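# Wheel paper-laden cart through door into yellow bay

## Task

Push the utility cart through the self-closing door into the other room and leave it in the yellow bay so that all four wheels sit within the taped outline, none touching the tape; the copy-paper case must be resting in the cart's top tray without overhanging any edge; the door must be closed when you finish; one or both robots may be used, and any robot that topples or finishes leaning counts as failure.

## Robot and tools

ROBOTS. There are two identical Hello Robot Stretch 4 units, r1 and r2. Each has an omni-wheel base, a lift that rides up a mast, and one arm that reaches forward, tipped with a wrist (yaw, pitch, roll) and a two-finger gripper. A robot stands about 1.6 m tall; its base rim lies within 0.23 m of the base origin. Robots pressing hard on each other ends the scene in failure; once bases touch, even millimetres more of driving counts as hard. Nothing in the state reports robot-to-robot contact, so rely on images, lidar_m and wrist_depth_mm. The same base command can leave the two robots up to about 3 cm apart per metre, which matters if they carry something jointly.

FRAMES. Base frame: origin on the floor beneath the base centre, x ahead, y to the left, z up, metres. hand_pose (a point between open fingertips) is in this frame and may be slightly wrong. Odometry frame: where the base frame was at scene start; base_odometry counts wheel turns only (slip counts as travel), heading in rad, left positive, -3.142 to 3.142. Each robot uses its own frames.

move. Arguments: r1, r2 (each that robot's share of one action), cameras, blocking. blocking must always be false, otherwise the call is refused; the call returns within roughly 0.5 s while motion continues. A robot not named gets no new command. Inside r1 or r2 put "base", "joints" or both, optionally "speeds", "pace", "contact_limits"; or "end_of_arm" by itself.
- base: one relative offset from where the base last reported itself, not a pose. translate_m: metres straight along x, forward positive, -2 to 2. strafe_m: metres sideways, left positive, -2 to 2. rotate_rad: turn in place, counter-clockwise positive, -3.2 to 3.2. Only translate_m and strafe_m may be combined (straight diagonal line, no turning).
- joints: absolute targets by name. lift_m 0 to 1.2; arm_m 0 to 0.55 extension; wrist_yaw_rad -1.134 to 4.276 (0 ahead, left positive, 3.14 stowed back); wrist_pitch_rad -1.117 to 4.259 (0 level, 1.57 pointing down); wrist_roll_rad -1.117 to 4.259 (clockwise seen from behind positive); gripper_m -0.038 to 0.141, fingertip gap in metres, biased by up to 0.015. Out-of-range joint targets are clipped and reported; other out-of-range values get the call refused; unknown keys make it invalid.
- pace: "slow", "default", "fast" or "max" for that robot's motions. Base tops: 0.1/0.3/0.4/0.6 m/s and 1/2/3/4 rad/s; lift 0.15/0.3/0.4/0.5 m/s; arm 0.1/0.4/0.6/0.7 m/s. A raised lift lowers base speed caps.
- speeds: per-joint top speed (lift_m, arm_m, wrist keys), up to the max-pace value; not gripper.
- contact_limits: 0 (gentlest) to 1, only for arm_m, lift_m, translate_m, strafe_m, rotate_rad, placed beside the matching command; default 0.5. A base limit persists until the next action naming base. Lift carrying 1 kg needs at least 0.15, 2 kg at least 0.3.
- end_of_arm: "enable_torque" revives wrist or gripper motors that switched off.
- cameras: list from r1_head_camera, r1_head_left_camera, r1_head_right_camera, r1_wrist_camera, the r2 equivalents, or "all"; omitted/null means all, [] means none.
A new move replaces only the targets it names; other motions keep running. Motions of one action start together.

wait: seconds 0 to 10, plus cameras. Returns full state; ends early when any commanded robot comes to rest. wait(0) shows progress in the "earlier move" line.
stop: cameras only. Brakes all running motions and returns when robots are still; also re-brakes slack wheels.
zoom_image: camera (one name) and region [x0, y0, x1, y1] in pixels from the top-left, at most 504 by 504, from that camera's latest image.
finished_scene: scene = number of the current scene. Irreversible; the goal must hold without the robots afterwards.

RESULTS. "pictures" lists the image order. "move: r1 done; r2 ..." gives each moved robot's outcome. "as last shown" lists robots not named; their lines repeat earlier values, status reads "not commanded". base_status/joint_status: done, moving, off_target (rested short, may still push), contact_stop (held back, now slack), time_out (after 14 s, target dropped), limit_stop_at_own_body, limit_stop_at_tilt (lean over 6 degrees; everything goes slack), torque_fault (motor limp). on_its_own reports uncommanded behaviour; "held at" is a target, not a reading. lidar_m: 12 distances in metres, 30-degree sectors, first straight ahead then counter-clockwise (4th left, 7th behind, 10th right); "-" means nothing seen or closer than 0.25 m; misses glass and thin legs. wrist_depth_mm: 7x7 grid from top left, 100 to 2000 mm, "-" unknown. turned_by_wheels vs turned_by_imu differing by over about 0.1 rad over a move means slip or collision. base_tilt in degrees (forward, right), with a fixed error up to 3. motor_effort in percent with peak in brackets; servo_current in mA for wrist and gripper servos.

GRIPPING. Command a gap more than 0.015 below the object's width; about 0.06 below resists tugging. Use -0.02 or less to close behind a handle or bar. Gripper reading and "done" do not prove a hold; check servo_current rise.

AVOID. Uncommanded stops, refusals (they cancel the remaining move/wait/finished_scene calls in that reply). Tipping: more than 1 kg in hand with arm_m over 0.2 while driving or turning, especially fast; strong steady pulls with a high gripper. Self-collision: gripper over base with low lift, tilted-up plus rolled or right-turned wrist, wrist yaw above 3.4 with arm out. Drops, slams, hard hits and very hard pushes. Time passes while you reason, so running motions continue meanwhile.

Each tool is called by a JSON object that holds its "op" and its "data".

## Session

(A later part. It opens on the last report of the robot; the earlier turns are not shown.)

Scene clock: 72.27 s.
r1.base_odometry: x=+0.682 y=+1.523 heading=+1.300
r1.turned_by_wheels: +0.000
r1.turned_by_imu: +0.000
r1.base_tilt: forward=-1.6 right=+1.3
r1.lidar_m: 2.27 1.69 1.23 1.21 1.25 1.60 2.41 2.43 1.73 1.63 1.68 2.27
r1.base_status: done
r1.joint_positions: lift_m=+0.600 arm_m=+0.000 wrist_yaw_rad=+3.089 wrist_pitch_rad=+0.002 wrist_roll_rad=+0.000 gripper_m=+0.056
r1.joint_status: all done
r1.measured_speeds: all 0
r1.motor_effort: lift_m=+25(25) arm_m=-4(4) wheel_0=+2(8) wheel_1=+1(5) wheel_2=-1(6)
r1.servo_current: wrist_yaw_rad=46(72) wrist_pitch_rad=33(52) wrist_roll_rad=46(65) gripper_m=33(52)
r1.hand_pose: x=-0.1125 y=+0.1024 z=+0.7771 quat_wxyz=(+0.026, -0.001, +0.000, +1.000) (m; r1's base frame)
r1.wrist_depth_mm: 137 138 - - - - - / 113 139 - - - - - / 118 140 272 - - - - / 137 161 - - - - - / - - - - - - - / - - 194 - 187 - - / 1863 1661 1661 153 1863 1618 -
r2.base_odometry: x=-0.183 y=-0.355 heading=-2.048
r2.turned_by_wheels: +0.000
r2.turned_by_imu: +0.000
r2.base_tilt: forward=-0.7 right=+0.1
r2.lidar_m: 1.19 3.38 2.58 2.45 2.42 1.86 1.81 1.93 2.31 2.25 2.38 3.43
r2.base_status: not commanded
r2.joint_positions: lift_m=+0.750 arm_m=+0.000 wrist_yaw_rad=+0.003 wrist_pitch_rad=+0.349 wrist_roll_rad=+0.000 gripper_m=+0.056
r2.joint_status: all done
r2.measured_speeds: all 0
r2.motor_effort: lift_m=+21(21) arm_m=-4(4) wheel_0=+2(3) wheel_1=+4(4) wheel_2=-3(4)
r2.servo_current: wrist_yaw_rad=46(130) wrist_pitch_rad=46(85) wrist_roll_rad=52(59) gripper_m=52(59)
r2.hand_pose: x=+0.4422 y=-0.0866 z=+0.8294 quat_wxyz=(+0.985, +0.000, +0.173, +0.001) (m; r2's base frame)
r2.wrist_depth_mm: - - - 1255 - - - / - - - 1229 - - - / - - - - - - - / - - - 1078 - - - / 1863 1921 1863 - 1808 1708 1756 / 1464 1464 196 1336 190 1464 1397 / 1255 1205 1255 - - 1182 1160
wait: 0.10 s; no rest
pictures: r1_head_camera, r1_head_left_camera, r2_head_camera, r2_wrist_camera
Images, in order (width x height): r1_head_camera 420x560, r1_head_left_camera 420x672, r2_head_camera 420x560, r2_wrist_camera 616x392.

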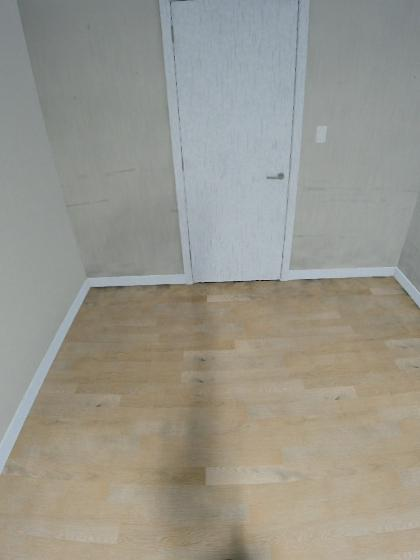

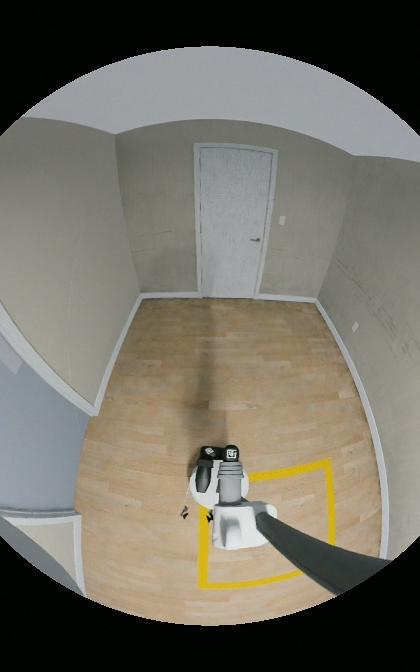

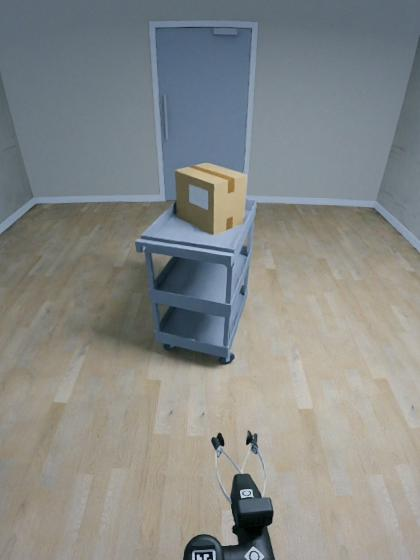

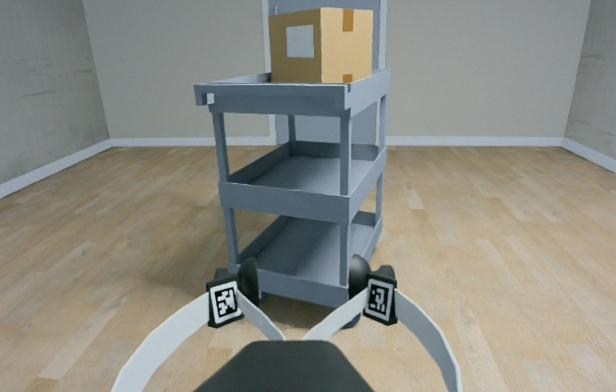

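{"op": "zoom_image", "data": {"camera": "r2_wrist_camera", "region": [170, 0, 410, 160]}}

{"op": "move", "data": {"blocking": false, "r2": {"base":{"translate_m":0.2,"strafe_m":0.33}}, "r1": {"base":{"rotate_rad":1.57}}, "cameras": []}}

{"op": "wait", "data": {"seconds": 2, "cameras": []}}

{"op": "wait", "data": {"seconds": 1, "cameras": []}}

{"op": "move", "data": {"blocking": false, "r2": {"base":{"rotate_rad":-0.3}}, "r1": {"joints":{"wrist_yaw_rad":0.0}}, "cameras": []}}

{"op": "wait", "data": {"seconds": 1.5, "cameras": ["r1_head_camera","r1_head_left_camera","r2_head_camera","r2_wrist_camera"]}}

Scaled by 2.100.

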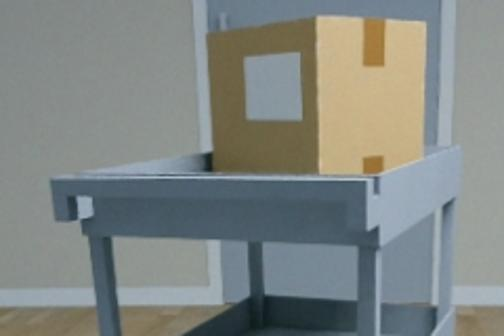

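Scene clock: 110.03 s.
move: r1 moving; r2 moving
r1.base_odometry: x=+0.683 y=+1.523 heading=+1.551
r1.turned_by_wheels: +0.252
r1.turned_by_imu: +0.252
r1.base_tilt: forward=-1.6 right=+1.3
r1.lidar_m: 2.28 1.37 1.23 1.23 1.31 2.17 2.39 1.95 1.64 1.62 1.86 2.30
r1.base_status: rotate_rad moving
r1.joint_positions: lift_m=+0.600 arm_m=+0.000 wrist_yaw_rad=+3.089 wrist_pitch_rad=+0.002 wrist_roll_rad=+0.000 gripper_m=+0.056
r1.joint_status: not commanded
r1.measured_speeds: translate_m=-0.001 strafe_m=+0.000 rotate_rad=+0.973 lift_m=+0.000 arm_m=+0.000 wrist_yaw_rad=+0.000 wrist_pitch_rad=+0.000 wrist_roll_rad=+0.000
r1.motor_effort: lift_m=+25(25) arm_m=-4(4) wheel_0=-5(11) wheel_1=-8(8) wheel_2=-7(7)
r1.servo_current: wrist_yaw_rad=46(65) wrist_pitch_rad=39(46) wrist_roll_rad=46(72) gripper_m=46(46)
r1.hand_pose: x=-0.1125 y=+0.1024 z=+0.7771 quat_wxyz=(+0.026, -0.001, +0.000, +1.000) (m; r1's base frame)
r1.wrist_depth_mm: 136 138 - - - - - / 113 139 - - - - - / 117 140 273 - - - - / 137 162 - - - - - / - - - - - - - / - - 194 - 188 - - / 1863 1708 1708 153 1863 1708 1708
r2.base_odometry: x=-0.167 y=-0.382 heading=-2.048
r2.turned_by_wheels: +0.000
r2.turned_by_imu: +0.000
r2.base_tilt: forward=-0.7 right=+0.0
r2.lidar_m: 1.20 3.32 2.53 2.43 2.49 1.88 1.83 1.95 2.33 2.28 2.42 3.46
r2.base_status: translate_m moving; strafe_m moving
r2.joint_positions: lift_m=+0.750 arm_m=+0.000 wrist_yaw_rad=+0.003 wrist_pitch_rad=+0.349 wrist_roll_rad=+0.000 gripper_m=+0.056
r2.joint_status: not commanded
r2.measured_speeds: translate_m=+0.064 strafe_m=+0.104 rotate_rad=+0.004 lift_m=+0.000 arm_m=+0.000 wrist_yaw_rad=+0.000 wrist_pitch_rad=+0.000 wrist_roll_rad=+0.000
r2.motor_effort: lift_m=+21(21) arm_m=-4(4) wheel_0=-6(9) wheel_1=+11(12) wheel_2=-9(9)
r2.servo_current: wrist_yaw_rad=46(52) wrist_pitch_rad=33(46) wrist_roll_rad=39(59) gripper_m=52(52)
r2.hand_pose: x=+0.4422 y=-0.0867 z=+0.8294 quat_wxyz=(+0.985, +0.000, +0.173, +0.001) (m; r2's base frame)
r2.wrist_depth_mm: - - - 1229 - - - / - - - 1229 - - - / - - - - - - - / - - - - - - - / 1921 1863 1756 - 1808 1756 1756 / 1464 1464 196 1281 190 1464 1397 / 1255 1205 1255 - - 1160 1160
pictures: none
No camera images: "cameras" was empty.

Scene clock: 111.60 s.
earlier move: r1 done; r2 moving
r1.base_odometry: x=+0.682 y=+1.523 heading=+2.869
r1.turned_by_wheels: +1.318
r1.turned_by_imu: +1.325
r1.base_tilt: forward=-1.6 right=+1.3
r1.lidar_m: 1.22 1.26 1.56 2.39 2.42 1.72 1.64 1.68 2.29 2.30 1.72 1.23
r1.base_status: done
r1.joint_positions: lift_m=+0.600 arm_m=+0.000 wrist_yaw_rad=+3.089 wrist_pitch_rad=+0.002 wrist_roll_rad=+0.000 gripper_m=+0.056
r1.joint_status: not commanded
r1.measured_speeds: all 0
r1.motor_effort: lift_m=+24(25) arm_m=-4(4) wheel_0=-3(11) wheel_1=-3(8) wheel_2=+0(8)
r1.servo_current: wrist_yaw_rad=52(72) wrist_pitch_rad=39(52) wrist_roll_rad=46(72) gripper_m=39(46)
r1.hand_pose: x=-0.1125 y=+0.1024 z=+0.7772 quat_wxyz=(+0.026, -0.001, +0.000, +1.000) (m; r1's base frame)
r1.wrist_depth_mm: 136 139 - - - - - / 113 139 - - - - - / 117 140 229 - - - - / 137 161 - - - - - / - - - - - - - / - - 190 - 187 - - / - 150 182 137 1618 1576 1756
r2.base_odometry: x=+0.007 y=-0.666 heading=-2.048
r2.turned_by_wheels: +0.000
r2.turned_by_imu: +0.001
r2.base_tilt: forward=-0.7 right=+0.1
r2.lidar_m: 1.11 2.93 2.24 2.13 2.32 1.99 1.98 2.09 2.64 2.57 2.74 1.10
r2.base_status: translate_m moving; strafe_m moving
r2.joint_positions: lift_m=+0.750 arm_m=+0.000 wrist_yaw_rad=+0.003 wrist_pitch_rad=+0.349 wrist_roll_rad=+0.000 gripper_m=+0.056
r2.joint_status: not commanded
r2.measured_speeds: translate_m=+0.055 strafe_m=+0.093 rotate_rad=+0.001 lift_m=+0.000 arm_m=+0.000 wrist_yaw_rad=+0.000 wrist_pitch_rad=+0.000 wrist_roll_rad=+0.000
r2.motor_effort: lift_m=+21(21) arm_m=-4(4) wheel_0=+2(12) wheel_1=+4(14) wheel_2=-5(10)
r2.servo_current: wrist_yaw_rad=39(59) wrist_pitch_rad=33(52) wrist_roll_rad=46(59) gripper_m=46(52)
r2.hand_pose: x=+0.4422 y=-0.0867 z=+0.8294 quat_wxyz=(+0.985, +0.000, +0.173, +0.001) (m; r2's base frame)
r2.wrist_depth_mm: - - - - 1060 - - / - - - - 1118 - - / - - - - - - - / - - - - - - - / 1863 1808 1863 1808 - 1808 1756 / 1464 1464 196 1182 188 1397 1430 / 1255 1205 1255 - - 1182 1182
wait: 1.57 of 2 s (r1 has come to rest)
pictures: none
No camera images: "cameras" was empty.

Scene clock: 112.30 s.
earlier move: r2 done
r1.base_odometry: x=+0.682 y=+1.523 heading=+2.869
r1.turned_by_wheels: +0.000
r1.turned_by_imu: +0.000
r1.base_tilt: forward=-1.6 right=+1.3
r1.lidar_m: 1.22 1.25 1.58 2.41 2.42 1.71 1.63 1.67 2.29 2.30 1.72 1.23
r1.base_status: done
r1.joint_positions: lift_m=+0.600 arm_m=+0.000 wrist_yaw_rad=+3.089 wrist_pitch_rad=+0.002 wrist_roll_rad=+0.000 gripper_m=+0.056
r1.joint_status: not commanded
r1.measured_speeds: all 0
r1.motor_effort: lift_m=+24(25) arm_m=-4(4) wheel_0=-3(11) wheel_1=-3(8) wheel_2=+0(8)
r1.servo_current: wrist_yaw_rad=52(72) wrist_pitch_rad=46(52) wrist_roll_rad=46(72) gripper_m=46(46)
r1.hand_pose: x=-0.1125 y=+0.1024 z=+0.7772 quat_wxyz=(+0.026, -0.001, +0.000, +1.000) (m; r1's base frame)
r1.wrist_depth_mm: 136 139 - - - - - / 113 139 - - - - - / 117 140 229 - - - - / 137 162 - - - - - / - - - - - - - / - - 190 - 187 - - / - 150 182 137 1618 1618 1808
r2.base_odometry: x=+0.018 y=-0.684 heading=-2.048
r2.turned_by_wheels: +0.000
r2.turned_by_imu: +0.000
r2.base_tilt: forward=-0.7 right=+0.0
r2.lidar_m: 1.10 2.88 2.22 2.12 2.29 2.05 1.99 2.12 2.66 2.59 2.78 1.08
r2.base_status: done
r2.joint_positions: lift_m=+0.750 arm_m=+0.000 wrist_yaw_rad=+0.003 wrist_pitch_rad=+0.349 wrist_roll_rad=+0.000 gripper_m=+0.056
r2.joint_status: not commanded
r2.measured_speeds: all 0
r2.motor_effort: lift_m=+21(21) arm_m=-4(4) wheel_0=-2(12) wheel_1=+1(14) wheel_2=-4(10)
r2.servo_current: wrist_yaw_rad=52(59) wrist_pitch_rad=46(52) wrist_roll_rad=46(65) gripper_m=52(52)
r2.hand_pose: x=+0.4422 y=-0.0867 z=+0.8294 quat_wxyz=(+0.985, +0.000, +0.173, +0.001) (m; r2's base frame)
r2.wrist_depth_mm: - - - - 1098 1078 - / - - - - 1098 1078 - / - - - - - - - / - - - - - - - / 1863 1921 1863 1808 - 1708 1708 / 1430 1430 196 1182 188 1397 1397 / 1255 1205 1205 - - 1138 1182
wait: 0.70 of 1 s (r2 has come to rest)
pictures: none
No camera images: "cameras" was empty.

Scene clock: 112.80 s.
move: r1 moving; r2 moving
r1.base_odometry: x=+0.682 y=+1.523 heading=+2.869
r1.turned_by_wheels: +0.000
r1.turned_by_imu: +0.000
r1.base_tilt: forward=-1.6 right=+1.3
r1.lidar_m: 1.20 1.25 1.59 2.40 2.43 1.71 1.62 1.71 2.29 2.28 1.72 1.22
r1.base_status: not commanded
r1.joint_positions: lift_m=+0.600 arm_m=+0.000 wrist_yaw_rad=+2.503 wrist_pitch_rad=+0.002 wrist_roll_rad=+0.000 gripper_m=+0.056
r1.joint_status: wrist_yaw_rad moving
r1.measured_speeds: translate_m=+0.000 strafe_m=+0.000 rotate_rad=+0.000 lift_m=+0.000 arm_m=+0.000 wrist_yaw_rad=-1.819 wrist_pitch_rad=+0.000 wrist_roll_rad=+0.000
r1.motor_effort: lift_m=+24(24) arm_m=-4(4) wheel_0=-3(3) wheel_1=-3(3) wheel_2=+0(0)
r1.servo_current: wrist_yaw_rad=104(130) wrist_pitch_rad=39(52) wrist_roll_rad=59(59) gripper_m=46(46)
r1.hand_pose: x=-0.0085 y=+0.2421 z=+0.7772 quat_wxyz=(+0.314, -0.001, +0.000, +0.949) (m; r1's base frame)
r1.wrist_depth_mm: - - - - - - - / - - - - - - - / - - - - - - - / - - - - - - - / - - - - - - - / - - 192 - 187 - - / - 152 1618 153 1808 1708 1863
r2.base_odometry: x=+0.018 y=-0.684 heading=-2.273
r2.turned_by_wheels: -0.225
r2.turned_by_imu: -0.219
r2.base_tilt: forward=-0.7 right=+0.1
r2.lidar_m: 1.09 3.70 2.38 2.11 2.15 2.21 1.97 2.02 2.45 2.58 2.61 3.22
r2.base_status: rotate_rad moving
r2.joint_positions: lift_m=+0.750 arm_m=+0.000 wrist_yaw_rad=+0.003 wrist_pitch_rad=+0.349 wrist_roll_rad=+0.000 gripper_m=+0.056
r2.joint_status: not commanded
r2.measured_speeds: translate_m=+0.001 strafe_m=+0.002 rotate_rad=-0.571 lift_m=+0.000 arm_m=+0.000 wrist_yaw_rad=-0.004 wrist_pitch_rad=+0.000 wrist_roll_rad=+0.000
r2.motor_effort: lift_m=+21(21) arm_m=-4(4) wheel_0=+1(11) wheel_1=+4(10) wheel_2=+4(11)
r2.servo_current: wrist_yaw_rad=46(52) wrist_pitch_rad=46(46) wrist_roll_rad=52(52) gripper_m=52(52)
r2.hand_pose: x=+0.4422 y=-0.0867 z=+0.8294 quat_wxyz=(+0.985, +0.000, +0.173, +0.001) (m; r2's base frame)
r2.wrist_depth_mm: - - - 1078 - - - / - - - 1138 - - - / - - - - - - - / - - - - - - - / 1863 1863 1808 - 1756 1808 1863 / 1464 1464 197 - 189 1464 1397 / 1229 1205 1205 - - 1160 1182
pictures: none
No camera images: "cameras" was empty.

Scene clock: 113.40 s.
earlier move: r1 moving; r2 done
r1.base_odometry: x=+0.682 y=+1.523 heading=+2.869
r1.turned_by_wheels: +0.000
r1.turned_by_imu: +0.000
r1.base_tilt: forward=-1.6 right=+1.3
r1.lidar_m: 1.22 1.25 1.57 2.39 2.41 1.74 1.62 1.71 2.29 2.30 1.70 1.22
r1.base_status: not commanded
r1.joint_positions: lift_m=+0.600 arm_m=+0.000 wrist_yaw_rad=+1.411 wrist_pitch_rad=+0.002 wrist_roll_rad=+0.000 gripper_m=+0.056
r1.joint_status: wrist_yaw_rad moving
r1.measured_speeds: translate_m=+0.000 strafe_m=+0.000 rotate_rad=+0.000 lift_m=+0.000 arm_m=+0.000 wrist_yaw_rad=-1.820 wrist_pitch_rad=+0.000 wrist_roll_rad=+0.000
r1.motor_effort: lift_m=+24(24) arm_m=-4(4) wheel_0=-3(4) wheel_1=-3(3) wheel_2=+0(0)
r1.servo_current: wrist_yaw_rad=91(130) wrist_pitch_rad=39(52) wrist_roll_rad=46(59) gripper_m=46(46)
r1.hand_pose: x=+0.3032 y=+0.2708 z=+0.7772 quat_wxyz=(+0.761, -0.001, +0.001, +0.648) (m; r1's base frame)
r1.wrist_depth_mm: - - - - - - - / - - - - - - - / - - - - - - - / - - - - - - - / - - - - - - - / - - 194 - 187 - - / 1983 1708 1756 153 1756 - -
r2.base_odometry: x=+0.018 y=-0.685 heading=-2.347
r2.turned_by_wheels: -0.074
r2.turned_by_imu: -0.072
r2.base_tilt: forward=-0.7 right=+0.0
r2.lidar_m: 1.08 3.72 2.47 2.11 2.11 2.27 1.99 1.99 2.34 2.58 2.60 3.07
r2.base_status: done
r2.joint_positions: lift_m=+0.750 arm_m=+0.000 wrist_yaw_rad=+0.003 wrist_pitch_rad=+0.349 wrist_roll_rad=+0.000 gripper_m=+0.056
r2.joint_status: not commanded
r2.measured_speeds: all 0
r2.motor_effort: lift_m=+21(21) arm_m=-4(4) wheel_0=+5(11) wheel_1=+2(10) wheel_2=+5(11)
r2.servo_current: wrist_yaw_rad=52(59) wrist_pitch_rad=46(46) wrist_roll_rad=46(52) gripper_m=59(59)
r2.hand_pose: x=+0.4422 y=-0.0867 z=+0.8294 quat_wxyz=(+0.985, +0.000, +0.173, +0.001) (m; r2's base frame)
r2.wrist_depth_mm: - - - 1118 - - - / - - 1229 1118 - - - / - - - - - - - / - - 1336 - - - - / 1921 1863 1756 - 1808 1756 1756 / 1430 1464 195 171 190 1464 1366 / 1229 1205 1229 - - 1160 1205
wait: 0.60 of 1.5 s (r2 has come to rest)
pictures: r1_head_camera, r1_head_left_camera, r2_head_camera, r2_wrist_camera
Images, in order (width x height): r1_head_camera 420x560, r1_head_left_camera 420x672, r2_head_camera 420x560, r2_wrist_camera 616x392.

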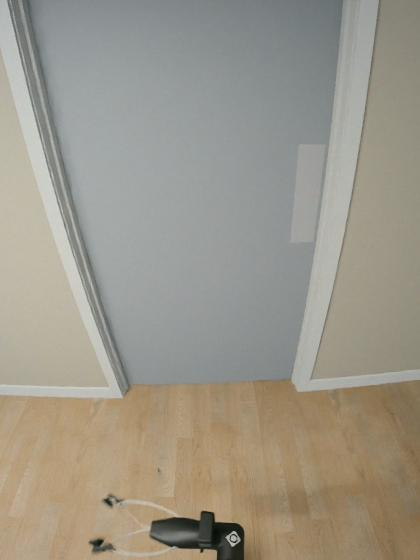

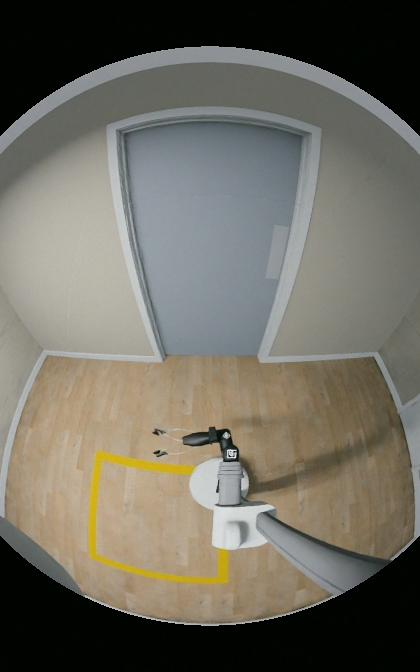

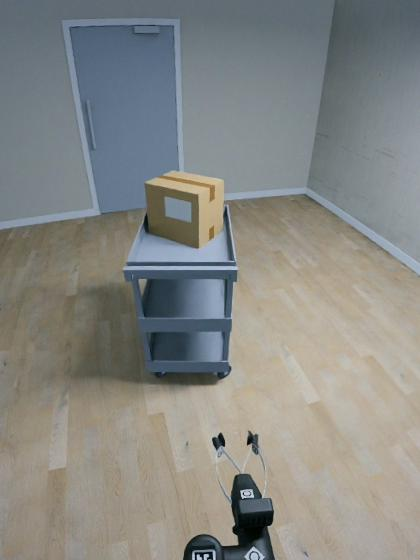

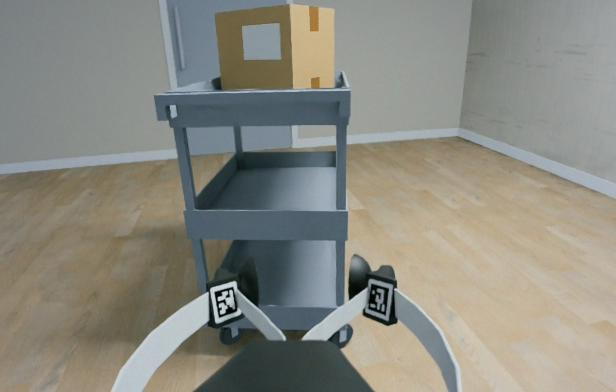

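{"op": "move", "data": {"blocking": false, "r2": {"base":{"translate_m":0.1,"strafe_m":0.14},"joints":{"lift_m":0.7,"wrist_pitch_rad":0.0,"gripper_m":0.12}}, "r1": {"joints":{"wrist_yaw_rad":3.089}}, "cameras": []}}

{"op": "wait", "data": {"seconds": 2.5, "cameras": ["r2_head_camera","r2_wrist_camera"]}}

Scene clock: 129.70 s.
earlier move: r1 done
move: r1 moving; r2 moving
r1.base_odometry: x=+0.682 y=+1.523 heading=+2.869
r1.turned_by_wheels: +0.000
r1.turned_by_imu: +0.000
r1.base_tilt: forward=-1.6 right=+1.3
r1.lidar_m: 1.21 1.26 1.59 2.41 2.43 1.74 1.62 1.69 2.28 2.31 1.72 1.23
r1.base_status: not commanded
r1.joint_positions: lift_m=+0.600 arm_m=+0.000 wrist_yaw_rad=+0.587 wrist_pitch_rad=+0.002 wrist_roll_rad=+0.000 gripper_m=+0.056
r1.joint_status: wrist_yaw_rad moving
r1.measured_speeds: translate_m=+0.000 strafe_m=+0.000 rotate_rad=+0.000 lift_m=+0.000 arm_m=+0.000 wrist_yaw_rad=+1.820 wrist_pitch_rad=+0.000 wrist_roll_rad=+0.000
r1.motor_effort: lift_m=+24(24) arm_m=-4(4) wheel_0=-4(4) wheel_1=-3(3) wheel_2=+0(0)
r1.servo_current: wrist_yaw_rad=111(111) wrist_pitch_rad=46(52) wrist_roll_rad=39(59) gripper_m=39(46)
r1.hand_pose: x=+0.4595 y=+0.0868 z=+0.7772 quat_wxyz=(+0.957, +0.000, +0.001, +0.289) (m; r1's base frame)
r1.wrist_depth_mm: - - 1098 1138 - - - / - - 1138 1118 - - - / - - 1118 1118 - - - / - - 1118 1138 - - - / - - 1078 1118 - - - / - - 190 1138 187 - - / - 140 182 137 - - -
r2.base_odometry: x=+0.023 y=-0.715 heading=-2.348
r2.turned_by_wheels: +0.000
r2.turned_by_imu: +0.000
r2.base_tilt: forward=-0.7 right=+0.1
r2.lidar_m: 1.06 3.73 2.45 2.10 2.10 2.33 2.00 2.02 2.37 2.62 2.62 3.09
r2.base_status: translate_m moving; strafe_m moving
r2.joint_positions: lift_m=+0.715 arm_m=+0.000 wrist_yaw_rad=+0.003 wrist_pitch_rad=+0.011 wrist_roll_rad=+0.000 gripper_m=+0.075
r2.joint_status: lift_m moving; wrist_pitch_rad moving; gripper_m moving
r2.measured_speeds: translate_m=+0.069 strafe_m=+0.100 rotate_rad=-0.003 lift_m=-0.099 arm_m=+0.000 wrist_yaw_rad=+0.000 wrist_pitch_rad=-0.143 wrist_roll_rad=+0.000
r2.motor_effort: lift_m=+13(20) arm_m=-4(4) wheel_0=-5(8) wheel_1=+11(12) wheel_2=-9(10)
r2.servo_current: wrist_yaw_rad=39(52) wrist_pitch_rad=33(143) wrist_roll_rad=39(52) gripper_m=78(78)
r2.hand_pose: x=+0.4595 y=-0.0867 z=+0.8902 quat_wxyz=(+1.000, +0.000, +0.005, +0.001) (m; r2's base frame)
r2.wrist_depth_mm: - - - - - - - / - - - - - - - / - - - - - - - / - - - 1205 - - - / - - - - - - - / - - 189 - 187 - - / 1921 1808 - - - 1808 1863
pictures: none
No camera images: "cameras" was empty.

Scene clock: 131.13 s.
earlier move: r1 moving; r2 done
r1.base_odometry: x=+0.682 y=+1.523 heading=+2.869
r1.turned_by_wheels: +0.000
r1.turned_by_imu: +0.000
r1.base_tilt: forward=-1.6 right=+1.3
r1.lidar_m: 1.20 1.27 1.57 2.40 2.45 1.72 1.63 1.70 2.27 2.30 1.71 1.24
r1.base_status: not commanded
r1.joint_positions: lift_m=+0.600 arm_m=+0.000 wrist_yaw_rad=+3.066 wrist_pitch_rad=+0.002 wrist_roll_rad=+0.000 gripper_m=+0.056
r1.joint_status: wrist_yaw_rad moving
r1.measured_speeds: translate_m=+0.000 strafe_m=+0.000 rotate_rad=+0.000 lift_m=+0.000 arm_m=+0.000 wrist_yaw_rad=+0.593 wrist_pitch_rad=+0.000 wrist_roll_rad=+0.000
r1.motor_effort: lift_m=+24(24) arm_m=-4(4) wheel_0=-3(4) wheel_1=-2(3) wheel_2=+0(0)
r1.servo_current: wrist_yaw_rad=46(117) wrist_pitch_rad=39(52) wrist_roll_rad=39(72) gripper_m=46(46)
r1.hand_pose: x=-0.1100 y=+0.1090 z=+0.7772 quat_wxyz=(+0.038, -0.001, +0.000, +0.999) (m; r1's base frame)
r1.wrist_depth_mm: 136 138 - - - - - / 113 139 - - - - - / 117 140 223 - - - - / 137 162 - - - - - / - - - - - - - / - - 190 - 187 - - / - 151 182 137 1576 1576 1756
r2.base_odometry: x=+0.048 y=-0.854 heading=-2.348
r2.turned_by_wheels: +0.000
r2.turned_by_imu: +0.000
r2.base_tilt: forward=-0.6 right=+0.1
r2.lidar_m: 0.98 3.64 2.32 2.01 2.01 2.40 2.11 2.13 2.51 2.72 2.71 1.05
r2.base_status: done
r2.joint_positions: lift_m=+0.700 arm_m=+0.000 wrist_yaw_rad=+0.003 wrist_pitch_rad=+0.008 wrist_roll_rad=+0.000 gripper_m=+0.120
r2.joint_status: all done
r2.measured_speeds: all 0
r2.motor_effort: lift_m=+14(20) arm_m=-4(4) wheel_0=-3(11) wheel_1=+1(13) wheel_2=-6(11)
r2.servo_current: wrist_yaw_rad=46(59) wrist_pitch_rad=59(143) wrist_roll_rad=26(52) gripper_m=46(117)
r2.hand_pose: x=+0.4595 y=-0.0867 z=+0.8762 quat_wxyz=(+1.000, +0.000, +0.004, +0.001) (m; r2's base frame)
r2.wrist_depth_mm: - - - - - - - / - - - - - - - / - - - 1160 - - - / - - - 1118 - - - / - - - - - - - / - - 201 - 195 - - / 1863 1863 1863 - - 1808 1808
wait: 1.43 of 2.5 s (r2 has come to rest)
pictures: r2_head_camera, r2_wrist_camera
Images, in order (width x height): r2_head_camera 420x560, r2_wrist_camera 616x392.

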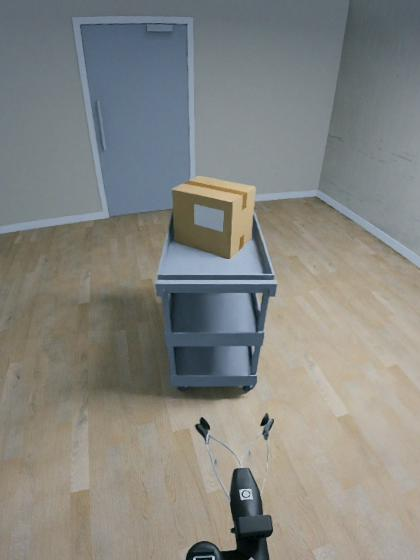

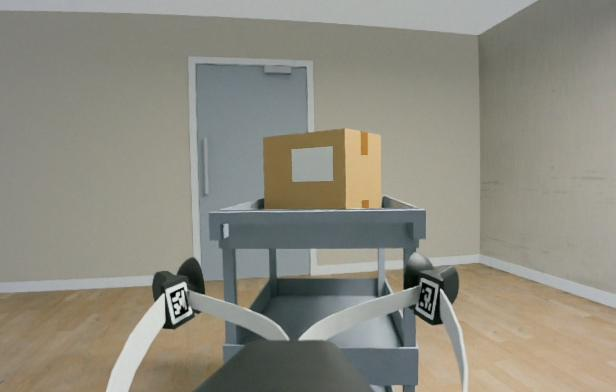

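{"op": "zoom_image", "data": {"camera": "r2_wrist_camera", "region": [200, 190, 440, 350]}}

{"op": "zoom_image", "data": {"camera": "r2_head_camera", "region": [130, 220, 300, 400]}}

Scaled by 2.100.

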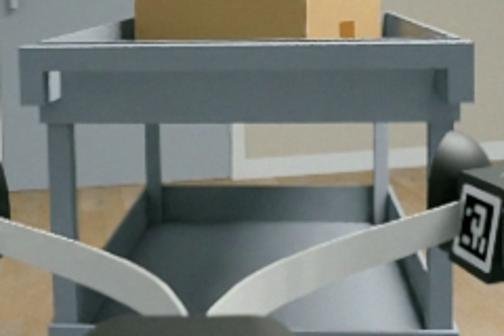

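Scaled by 2.800 from the camera's 420x560 image, which has a finer 1200x1600 frame.

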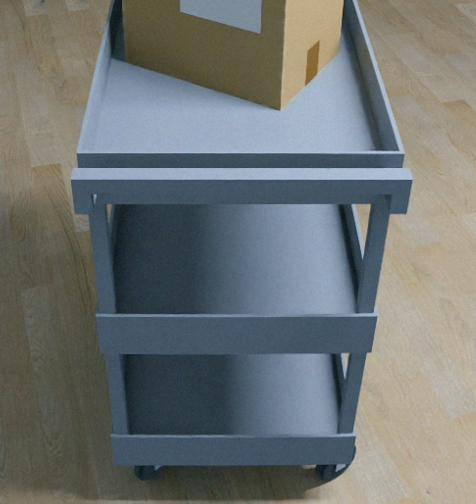

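{"op": "move", "data": {"blocking": false, "r2": {"base":{"translate_m":0.36,"strafe_m":-0.02},"joints":{"wrist_roll_rad":1.571}}, "cameras": []}}

{"op": "wait", "data": {"seconds": 3, "cameras": ["r2_head_camera","r2_head_left_camera","r2_wrist_camera"]}}

{"op": "zoom_image", "data": {"camera": "r2_head_camera", "region": [130, 280, 300, 500]}}

Scene clock: 164.37 s.
earlier move: r1 done
move: r2 moving
r1.base_odometry: x=+0.682 y=+1.523 heading=+2.869
r1.turned_by_wheels: +0.000
r1.turned_by_imu: +0.000
r1.base_tilt: forward=-1.6 right=+1.3
r1.lidar_m: 1.23 1.26 1.57 2.39 2.45 1.72 1.62 1.68 2.28 2.27 1.72 1.23
r1.base_status: not commanded
r1.joint_positions: lift_m=+0.600 arm_m=+0.000 wrist_yaw_rad=+3.086 wrist_pitch_rad=+0.002 wrist_roll_rad=+0.000 gripper_m=+0.056
r1.joint_status: all done
r1.measured_speeds: all 0
r1.motor_effort: lift_m=+24(24) arm_m=-4(4) wheel_0=-3(3) wheel_1=-3(3) wheel_2=+0(0)
r1.servo_current: wrist_yaw_rad=52(72) wrist_pitch_rad=39(46) wrist_roll_rad=46(59) gripper_m=39(46)
r1.hand_pose: x=-0.1122 y=+0.1033 z=+0.7772 quat_wxyz=(+0.028, -0.001, +0.000, +1.000) (m; r1's base frame)
r1.wrist_depth_mm: - 137 - - - - - / - 138 - - - - - / 111 138 210 - - - - / 128 141 244 - - - - / - - - - - - - / - - 190 - 188 - - / - 151 189 137 - 1576 1708
r2.base_odometry: x=+0.024 y=-0.875 heading=-2.348
r2.turned_by_wheels: +0.000
r2.turned_by_imu: +0.001
r2.base_tilt: forward=-0.7 right=+0.1
r2.lidar_m: 0.97 3.64 2.36 2.01 2.01 2.44 2.15 2.15 2.53 2.69 2.69 1.02
r2.base_status: translate_m moving; strafe_m moving
r2.joint_positions: lift_m=+0.700 arm_m=+0.000 wrist_yaw_rad=+0.003 wrist_pitch_rad=+0.008 wrist_roll_rad=+0.589 gripper_m=+0.120
r2.joint_status: wrist_roll_rad moving
r2.measured_speeds: translate_m=+0.120 strafe_m=-0.006 rotate_rad=+0.003 lift_m=+0.000 arm_m=+0.000 wrist_yaw_rad=+0.000 wrist_pitch_rad=+0.000 wrist_roll_rad=+1.820
r2.motor_effort: lift_m=+14(14) arm_m=-4(4) wheel_0=+8(10) wheel_1=+6(8) wheel_2=-12(13)
r2.servo_current: wrist_yaw_rad=46(52) wrist_pitch_rad=46(59) wrist_roll_rad=91(98) gripper_m=46(52)
r2.hand_pose: x=+0.4595 y=-0.0867 z=+0.8762 quat_wxyz=(+0.957, +0.290, +0.004, +0.000) (m; r2's base frame)
r2.wrist_depth_mm: - - - - - - - / - - - - - - - / - - - 1078 - - - / - - - 1060 809 - - / - - - 831 1430 - 1756 / - - 201 1430 187 1537 1366 / - - - - - - 1160
pictures: none
No camera images: "cameras" was empty.

Scene clock: 166.53 s.
earlier move: r2 done
r1.base_odometry: x=+0.682 y=+1.523 heading=+2.869
r1.turned_by_wheels: +0.000
r1.turned_by_imu: +0.000
r1.base_tilt: forward=-1.6 right=+1.3
r1.lidar_m: 1.22 1.23 1.54 2.39 2.44 1.72 1.62 1.69 2.29 2.28 1.68 1.21
r1.base_status: not commanded
r1.joint_positions: lift_m=+0.600 arm_m=+0.000 wrist_yaw_rad=+3.086 wrist_pitch_rad=+0.002 wrist_roll_rad=+0.000 gripper_m=+0.056
r1.joint_status: all done
r1.measured_speeds: all 0
r1.motor_effort: lift_m=+24(24) arm_m=-4(4) wheel_0=-3(4) wheel_1=-3(3) wheel_2=+0(0)
r1.servo_current: wrist_yaw_rad=52(72) wrist_pitch_rad=46(52) wrist_roll_rad=46(65) gripper_m=39(46)
r1.hand_pose: x=-0.1122 y=+0.1033 z=+0.7772 quat_wxyz=(+0.028, -0.001, +0.000, +1.000) (m; r1's base frame)
r1.wrist_depth_mm: - 137 - - - - - / - 137 - - - - - / 111 138 211 - - - - / 128 141 243 - - - - / - - - - - - - / - - 190 - 188 - - / - 151 189 137 - 1576 1756
r2.base_odometry: x=-0.219 y=-1.096 heading=-2.347
r2.turned_by_wheels: +0.000
r2.turned_by_imu: +0.001
r2.base_tilt: forward=-0.7 right=+0.1
r2.lidar_m: 0.64 3.26 2.46 2.16 2.12 2.57 2.46 2.46 2.91 2.59 2.60 0.67
r2.base_status: done
r2.joint_positions: lift_m=+0.700 arm_m=+0.000 wrist_yaw_rad=+0.003 wrist_pitch_rad=+0.008 wrist_roll_rad=+1.569 gripper_m=+0.120
r2.joint_status: all done
r2.measured_speeds: all 0
r2.motor_effort: lift_m=+14(14) arm_m=-4(4) wheel_0=+2(12) wheel_1=+4(8) wheel_2=-2(14)
r2.servo_current: wrist_yaw_rad=39(65) wrist_pitch_rad=46(59) wrist_roll_rad=52(117) gripper_m=46(59)
r2.hand_pose: x=+0.4595 y=-0.0867 z=+0.8762 quat_wxyz=(+0.708, +0.706, +0.004, -0.002) (m; r2's base frame)
r2.wrist_depth_mm: - - - - - 1661 1160 / - - - 462 - 1756 469 / - - - 473 1060 - 473 / - - 723 477 1060 - 473 / - - 788 480 480 - 480 / - - 200 480 198 - 484 / - - - - - 1921 496
wait: 2.17 of 3 s (r2 has come to rest)
pictures: r2_head_camera, r2_head_left_camera, r2_wrist_camera
Images, in order (width x height): r2_head_camera 420x560, r2_head_left_camera 420x672, r2_wrist_camera 616x392.

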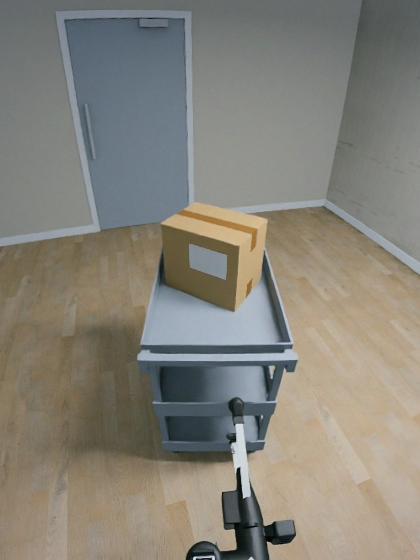

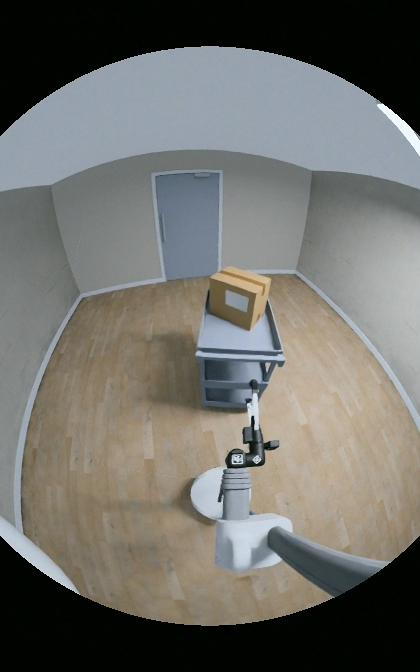

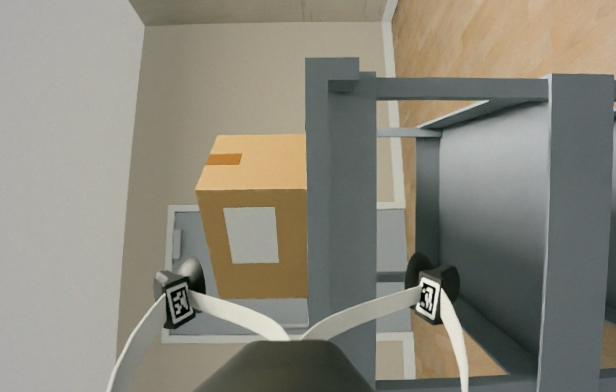

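Scaled by 2.291 from the camera's 420x560 image, which has a finer 1200x1600 frame.

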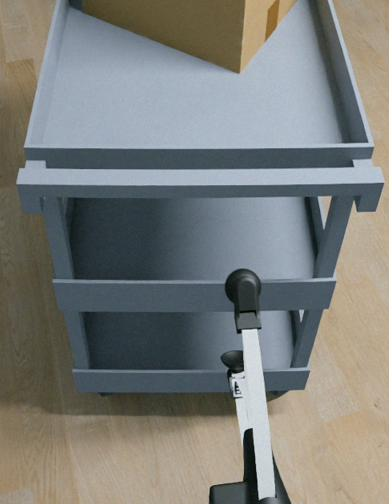

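{"op": "move", "data": {"blocking": false, "r2": {"base":{"translate_m":0.25,"strafe_m":0.05},"joints":{"lift_m":0.687},"contact_limits":{"translate_m":0.2},"pace":"slow"}, "cameras": []}}

{"op": "wait", "data": {"seconds": 4, "cameras": ["r2_head_camera","r2_wrist_camera"]}}

{"op": "zoom_image", "data": {"camera": "r2_head_camera", "region": [130, 280, 300, 500]}}

Scene clock: 179.47 s.
move: r2 moving
r1: as last shown
r1.base_tilt: forward=-1.6 right=+1.2
r1.lidar_m: 1.22 1.25 1.62 2.40 2.44 1.71 1.62 1.69 2.24 2.29 1.71 1.23
r1.servo_current: wrist_yaw_rad=39(59) wrist_pitch_rad=39(46) wrist_roll_rad=46(65) gripper_m=52(52)
r1.wrist_depth_mm: - 137 - - - - - / - 138 - - - - - / 111 138 211 - - - - / 129 141 244 - - - - / - - - - - - - / - - 190 - 187 - - / - 151 189 137 - 1576 1808
r2.base_odometry: x=-0.226 y=-1.107 heading=-2.347
r2.turned_by_wheels: +0.000
r2.turned_by_imu: +0.001
r2.base_tilt: forward=-0.7 right=+0.0
r2.lidar_m: 0.63 3.26 2.47 2.16 2.12 2.57 2.47 2.46 2.94 2.60 2.60 0.63
r2.base_status: translate_m moving; strafe_m moving
r2.joint_positions: lift_m=+0.687 arm_m=+0.000 wrist_yaw_rad=+0.003 wrist_pitch_rad=+0.008 wrist_roll_rad=+1.569 gripper_m=+0.120
r2.joint_status: lift_m moving
r2.measured_speeds: translate_m=+0.049 strafe_m=+0.009 rotate_rad=+0.002 lift_m=-0.005 arm_m=+0.000 wrist_yaw_rad=+0.000 wrist_pitch_rad=+0.000 wrist_roll_rad=+0.000
r2.motor_effort: lift_m=+14(16) arm_m=-4(4) wheel_0=+7(7) wheel_1=+7(8) wheel_2=-8(10)
r2.servo_current: wrist_yaw_rad=52(52) wrist_pitch_rad=59(59) wrist_roll_rad=39(52) gripper_m=52(52)
r2.contact_limits: translate_m 0.2
r2.hand_pose: x=+0.4595 y=-0.0867 z=+0.8633 quat_wxyz=(+0.708, +0.706, +0.004, -0.002) (m; r2's base frame)
r2.wrist_depth_mm: - - - - - 1708 1182 / - - - 455 - 1661 455 / - - - 459 - - 459 / - - 699 462 - - 466 / - - 768 732 - - 473 / - - 200 469 199 - 473 / - - - - - 1863 480
pictures: none
No camera images: "cameras" was empty.

Scene clock: 182.77 s.
earlier move: r2 done
r1.base_odometry: x=+0.682 y=+1.523 heading=+2.869
r1.turned_by_wheels: +0.000
r1.turned_by_imu: +0.000
r1.base_tilt: forward=-1.6 right=+1.3
r1.lidar_m: 1.21 1.26 1.54 2.41 2.43 1.71 1.62 1.66 2.31 2.28 1.71 1.23
r1.base_status: not commanded
r1.joint_positions: lift_m=+0.600 arm_m=+0.000 wrist_yaw_rad=+3.086 wrist_pitch_rad=+0.002 wrist_roll_rad=+0.000 gripper_m=+0.056
r1.joint_status: not commanded
r1.measured_speeds: all 0
r1.motor_effort: lift_m=+24(24) arm_m=-4(4) wheel_0=-3(4) wheel_1=-3(3) wheel_2=+0(0)
r1.servo_current: wrist_yaw_rad=52(72) wrist_pitch_rad=39(52) wrist_roll_rad=46(72) gripper_m=39(52)
r1.hand_pose: x=-0.1122 y=+0.1033 z=+0.7772 quat_wxyz=(+0.028, -0.001, +0.000, +1.000) (m; r1's base frame)
r1.wrist_depth_mm: - 137 - - - - - / - 137 - - - - - / 111 138 211 - - - - / 128 142 244 - - - - / - - - - - - - / - - 190 - 187 - - / - 151 189 136 - 1576 1756
r2.base_odometry: x=-0.358 y=-1.310 heading=-2.347
r2.turned_by_wheels: +0.000
r2.turned_by_imu: +0.001
r2.base_tilt: forward=-0.7 right=+0.0
r2.lidar_m: 0.40 0.39 2.48 2.15 2.16 2.54 2.72 2.73 3.00 2.58 2.60 0.41
r2.base_status: done
r2.joint_positions: lift_m=+0.687 arm_m=+0.000 wrist_yaw_rad=+0.002 wrist_pitch_rad=+0.008 wrist_roll_rad=+1.569 gripper_m=+0.120
r2.joint_status: all done
r2.measured_speeds: all 0
r2.motor_effort: lift_m=+14(16) arm_m=-4(4) wheel_0=+5(9) wheel_1=+5(8) wheel_2=-7(10)
r2.servo_current: wrist_yaw_rad=52(65) wrist_pitch_rad=59(59) wrist_roll_rad=39(59) gripper_m=52(59)
r2.contact_limits: translate_m 0.2
r2.hand_pose: x=+0.4595 y=-0.0868 z=+0.8632 quat_wxyz=(+0.708, +0.707, +0.004, -0.002) (m; r2's base frame)
r2.wrist_depth_mm: - - - 165 224 1661 521 / - - - 167 226 750 - / - - 477 168 228 820 - / - - 477 229 230 842 - / - - 525 171 232 831 - / - - 200 172 232 - - / - - - - 236 1708 496
wait: 3.30 of 4 s (r2 has come to rest)
pictures: r2_head_camera, r2_wrist_camera
Images, in order (width x height): r2_head_camera 420x560, r2_wrist_camera 616x392.

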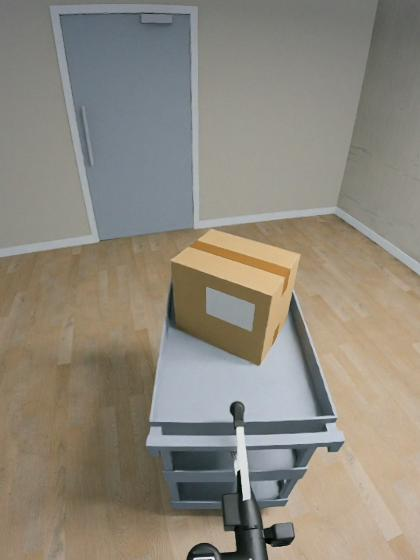

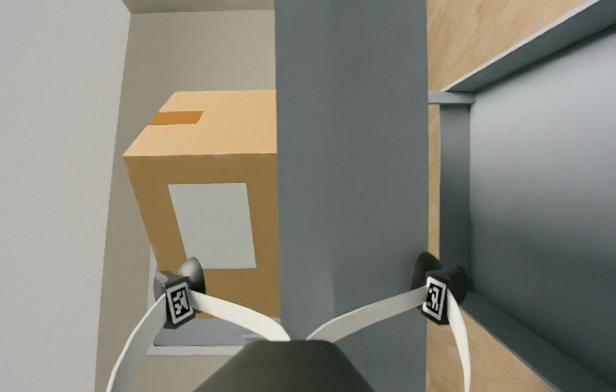

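Scaled by 2.291 from the camera's 420x560 image, which has a finer 1200x1600 frame.

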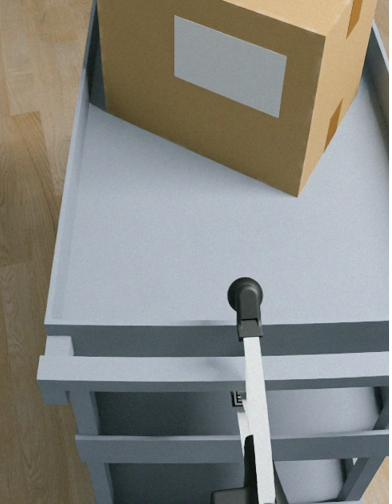

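{"op": "move", "data": {"blocking": false, "r2": {"joints":{"gripper_m":-0.02}}, "cameras": []}}

{"op": "wait", "data": {"seconds": 2, "cameras": ["r2_head_camera","r2_wrist_camera"]}}

Scene clock: 192.10 s.
move: r2 moving
r1: as last shown
r1.lidar_m: 1.21 1.27 1.59 2.40 2.45 1.72 1.63 1.69 2.27 2.30 1.71 1.22
r1.servo_current: wrist_yaw_rad=52(52) wrist_pitch_rad=46(46) wrist_roll_rad=39(59) gripper_m=39(46)
r1.wrist_depth_mm: - 137 - - - - - / - 137 - - - - - / 111 137 211 - - - - / 128 142 244 - - - - / - - - - - - - / - - 190 - 187 - - / - 151 189 136 - 1576 1756
r2.base_odometry: x=-0.358 y=-1.310 heading=-2.347
r2.turned_by_wheels: +0.000
r2.turned_by_imu: +0.000
r2.base_tilt: forward=-0.7 right=+0.0
r2.lidar_m: 0.40 0.42 2.49 2.16 2.16 2.51 2.70 2.73 2.94 2.59 2.59 0.43
r2.base_status: not commanded
r2.joint_positions: lift_m=+0.687 arm_m=+0.000 wrist_yaw_rad=+0.002 wrist_pitch_rad=+0.008 wrist_roll_rad=+1.569 gripper_m=+0.106
r2.joint_status: gripper_m moving
r2.measured_speeds: translate_m=+0.000 strafe_m=+0.000 rotate_rad=+0.000 lift_m=-0.001 arm_m=+0.000 wrist_yaw_rad=-0.001 wrist_pitch_rad=+0.000 wrist_roll_rad=+0.000
r2.motor_effort: lift_m=+16(16) arm_m=-4(4) wheel_0=+5(6) wheel_1=+5(6) wheel_2=-7(7)
r2.servo_current: wrist_yaw_rad=52(52) wrist_pitch_rad=46(52) wrist_roll_rad=46(52) gripper_m=130(130)
r2.contact_limits: translate_m 0.2
r2.hand_pose: x=+0.4595 y=-0.0869 z=+0.8631 quat_wxyz=(+0.708, +0.707, +0.003, -0.002) (m; r2's base frame)
r2.wrist_depth_mm: - - - 165 224 1618 - / - - - 167 226 798 - / - - 473 168 229 820 - / - 496 477 229 231 842 - / - - 521 171 232 842 - / - - 197 173 214 - - / - - - - 236 1661 492
pictures: none
No camera images: "cameras" was empty.

Scene clock: 193.73 s.
earlier move: r2 done
r1.base_odometry: x=+0.682 y=+1.523 heading=+2.869
r1.turned_by_wheels: +0.000
r1.turned_by_imu: +0.000
r1.base_tilt: forward=-1.6 right=+1.3
r1.lidar_m: 1.23 1.26 1.60 2.41 2.47 1.73 1.62 1.68 2.27 2.30 1.70 1.21
r1.base_status: not commanded
r1.joint_positions: lift_m=+0.600 arm_m=+0.000 wrist_yaw_rad=+3.086 wrist_pitch_rad=+0.002 wrist_roll_rad=+0.000 gripper_m=+0.056
r1.joint_status: not commanded
r1.measured_speeds: all 0
r1.motor_effort: lift_m=+24(24) arm_m=-4(4) wheel_0=-3(4) wheel_1=-3(3) wheel_2=+0(0)
r1.servo_current: wrist_yaw_rad=65(65) wrist_pitch_rad=46(52) wrist_roll_rad=39(59) gripper_m=39(46)
r1.hand_pose: x=-0.1122 y=+0.1033 z=+0.7772 quat_wxyz=(+0.028, -0.001, +0.000, +1.000) (m; r1's base frame)
r1.wrist_depth_mm: - 137 - - - - - / - 138 - - - - - / 111 138 211 - - - - / 128 142 243 - - - - / - - - - - - - / - - 190 - 187 - - / - 150 189 136 - 1576 1708
r2.base_odometry: x=-0.358 y=-1.310 heading=-2.347
r2.turned_by_wheels: +0.000
r2.turned_by_imu: +0.000
r2.base_tilt: forward=-0.6 right=+0.1
r2.lidar_m: 0.39 3.01 2.47 2.17 2.16 2.58 2.72 2.73 2.97 2.58 2.60 0.43
r2.base_status: not commanded
r2.joint_positions: lift_m=+0.687 arm_m=+0.000 wrist_yaw_rad=+0.001 wrist_pitch_rad=+0.008 wrist_roll_rad=+1.569 gripper_m=-0.019
r2.joint_status: all done
r2.measured_speeds: all 0
r2.motor_effort: lift_m=+20(20) arm_m=+4(5) wheel_0=+4(6) wheel_1=+3(6) wheel_2=-1(7)
r2.servo_current: wrist_yaw_rad=46(59) wrist_pitch_rad=52(85) wrist_roll_rad=46(65) gripper_m=104(280)
r2.contact_limits: translate_m 0.2
r2.hand_pose: x=+0.4594 y=-0.0871 z=+0.8627 quat_wxyz=(+0.708, +0.707, +0.003, -0.002) (m; r2's base frame)
r2.wrist_depth_mm: - - - 168 228 1661 - / - - - 170 229 759 - / - - 462 172 232 820 - / - - 492 232 233 831 - / - - 544 175 236 - - / - - 186 177 179 - - / - - - - - 1576 492
wait: 1.63 of 2 s (r2 has come to rest)
pictures: r2_head_camera, r2_wrist_camera
Images, in order (width x height): r2_head_camera 420x560, r2_wrist_camera 616x392.

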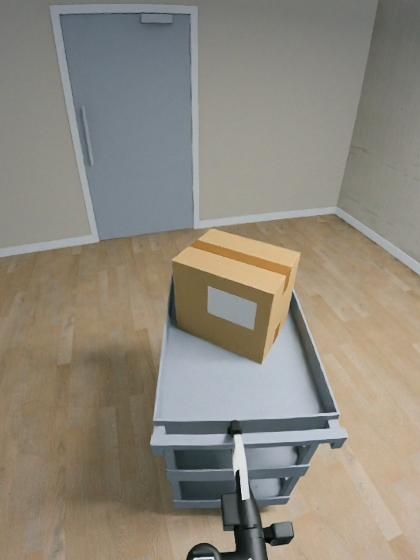

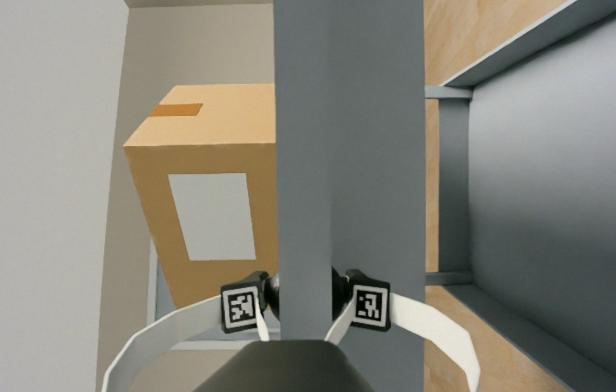

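{"op": "move", "data": {"blocking": false, "r2": {"base":{"translate_m":-0.669,"strafe_m":-0.207},"pace":"slow","contact_limits":{"translate_m":0.6}}, "cameras": []}}

{"op": "wait", "data": {"seconds": 10, "cameras": ["r2_head_camera","r2_head_left_camera","r2_wrist_camera"]}}

Scene clock: 206.10 s.
move: r2 moving
r1: as last shown
r1.lidar_m: 1.20 1.26 1.59 2.39 2.44 1.71 1.61 1.69 2.29 2.29 1.72 1.22
r1.servo_current: wrist_yaw_rad=33(78) wrist_pitch_rad=46(52) wrist_roll_rad=46(59) gripper_m=39(46)
r1.wrist_depth_mm: - 137 - - - - - / - 137 - - - - - / 111 138 211 - - - - / 128 142 243 - - - - / - - - - - - - / - - 190 - 187 - - / - 151 189 137 - 1661 1808
r2.base_odometry: x=-0.353 y=-1.298 heading=-2.347
r2.turned_by_wheels: +0.000
r2.turned_by_imu: +0.001
r2.base_tilt: forward=-0.7 right=+0.1
r2.lidar_m: 0.40 3.06 2.51 2.15 2.16 2.54 2.69 2.70 2.95 2.60 2.57 0.42
r2.base_status: translate_m moving; strafe_m moving
r2.joint_positions: lift_m=+0.687 arm_m=+0.000 wrist_yaw_rad=+0.002 wrist_pitch_rad=+0.008 wrist_roll_rad=+1.569 gripper_m=-0.019
r2.joint_status: not commanded
r2.measured_speeds: translate_m=-0.048 strafe_m=-0.016 rotate_rad=+0.002 lift_m=+0.000 arm_m=+0.000 wrist_yaw_rad=+0.000 wrist_pitch_rad=+0.000 wrist_roll_rad=+0.000
r2.motor_effort: lift_m=+20(20) arm_m=+2(4) wheel_0=-2(5) wheel_1=-7(9) wheel_2=+13(14)
r2.servo_current: wrist_yaw_rad=46(52) wrist_pitch_rad=52(59) wrist_roll_rad=46(65) gripper_m=111(111)
r2.contact_limits: translate_m 0.6
r2.hand_pose: x=+0.4594 y=-0.0869 z=+0.8627 quat_wxyz=(+0.708, +0.707, +0.004, -0.002) (m; r2's base frame)
r2.wrist_depth_mm: - - - 169 229 1618 - / - - - 171 230 759 - / - - 459 172 232 820 - / - - 488 232 233 831 - / - - 549 175 236 - - / - - 186 176 179 - - / - - - - - 1576 496
pictures: none
No camera images: "cameras" was empty.

Scene clock: 213.83 s.
earlier move: r2 done
r1.base_odometry: x=+0.682 y=+1.523 heading=+2.869
r1.turned_by_wheels: +0.000
r1.turned_by_imu: +0.000
r1.base_tilt: forward=-1.6 right=+1.3
r1.lidar_m: 1.20 1.25 1.58 2.40 2.44 1.72 1.63 1.69 2.26 2.30 1.71 1.20
r1.base_status: not commanded
r1.joint_positions: lift_m=+0.600 arm_m=+0.000 wrist_yaw_rad=+3.086 wrist_pitch_rad=+0.002 wrist_roll_rad=+0.000 gripper_m=+0.056
r1.joint_status: not commanded
r1.measured_speeds: all 0
r1.motor_effort: lift_m=+24(24) arm_m=-4(4) wheel_0=-3(4) wheel_1=-3(3) wheel_2=+0(0)
r1.servo_current: wrist_yaw_rad=52(78) wrist_pitch_rad=33(52) wrist_roll_rad=33(72) gripper_m=39(52)
r1.hand_pose: x=-0.1122 y=+0.1033 z=+0.7772 quat_wxyz=(+0.028, -0.001, +0.000, +1.000) (m; r1's base frame)
r1.wrist_depth_mm: - 137 - - - - - / - 138 - - - - - / 111 138 211 - - - - / 128 142 244 - - - - / - - - - - - - / - - 191 - 187 - - / - 151 189 137 - 1618 1756
r2.base_odometry: x=-0.038 y=-0.687 heading=-2.347
r2.turned_by_wheels: +0.000
r2.turned_by_imu: +0.002
r2.base_tilt: forward=-0.6 right=+0.1
r2.lidar_m: 0.35 0.31 2.52 2.18 2.17 2.32 2.00 2.03 2.39 2.54 2.55 0.46
r2.base_status: done
r2.joint_positions: lift_m=+0.687 arm_m=+0.000 wrist_yaw_rad=+0.003 wrist_pitch_rad=+0.008 wrist_roll_rad=+1.570 gripper_m=-0.019
r2.joint_status: not commanded
r2.measured_speeds: all 0
r2.motor_effort: lift_m=+20(20) arm_m=-3(4) wheel_0=-1(10) wheel_1=-5(9) wheel_2=+7(15)
r2.servo_current: wrist_yaw_rad=39(65) wrist_pitch_rad=59(59) wrist_roll_rad=39(65) gripper_m=85(117)
r2.contact_limits: translate_m 0.6
r2.hand_pose: x=+0.4595 y=-0.0865 z=+0.8627 quat_wxyz=(+0.707, +0.707, +0.004, -0.002) (m; r2's base frame)
r2.wrist_depth_mm: - - - 296 317 329 330 / - - - 277 290 1618 1138 / - - - 263 271 1863 - / - - - 194 256 809 - / - - 477 184 240 820 - / - - 480 170 181 - - / - - 500 - 220 - -
wait: 7.73 of 10 s (r2 has come to rest)
pictures: r2_head_camera, r2_head_left_camera, r2_wrist_camera
Images, in order (width x height): r2_head_camera 420x560, r2_head_left_camera 420x672, r2_wrist_camera 616x392.

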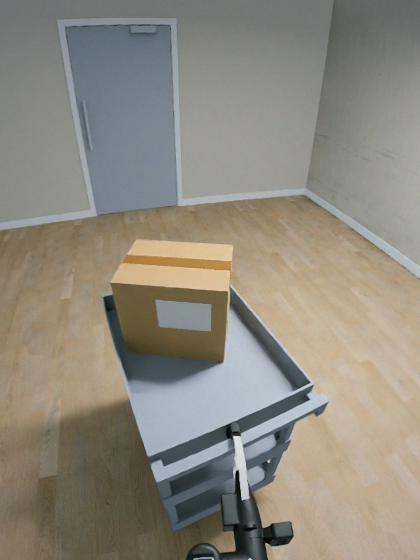

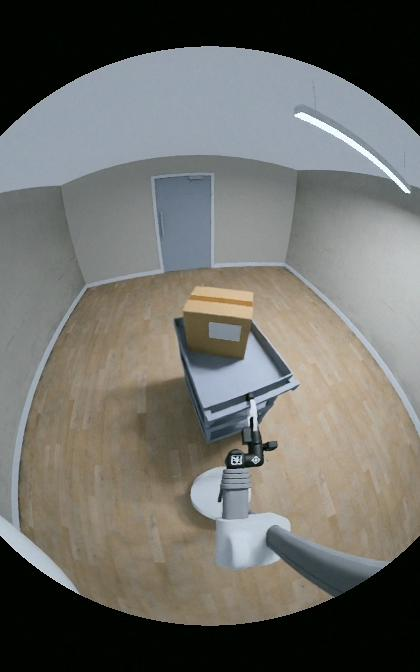

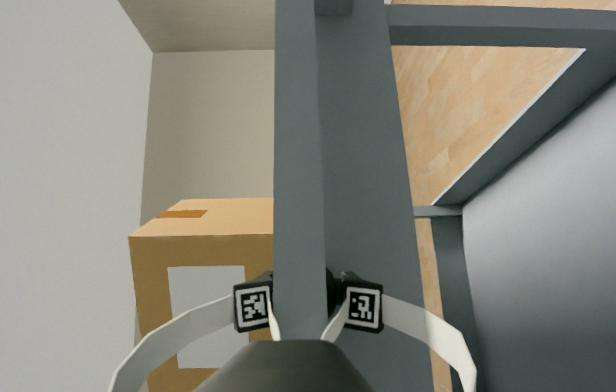

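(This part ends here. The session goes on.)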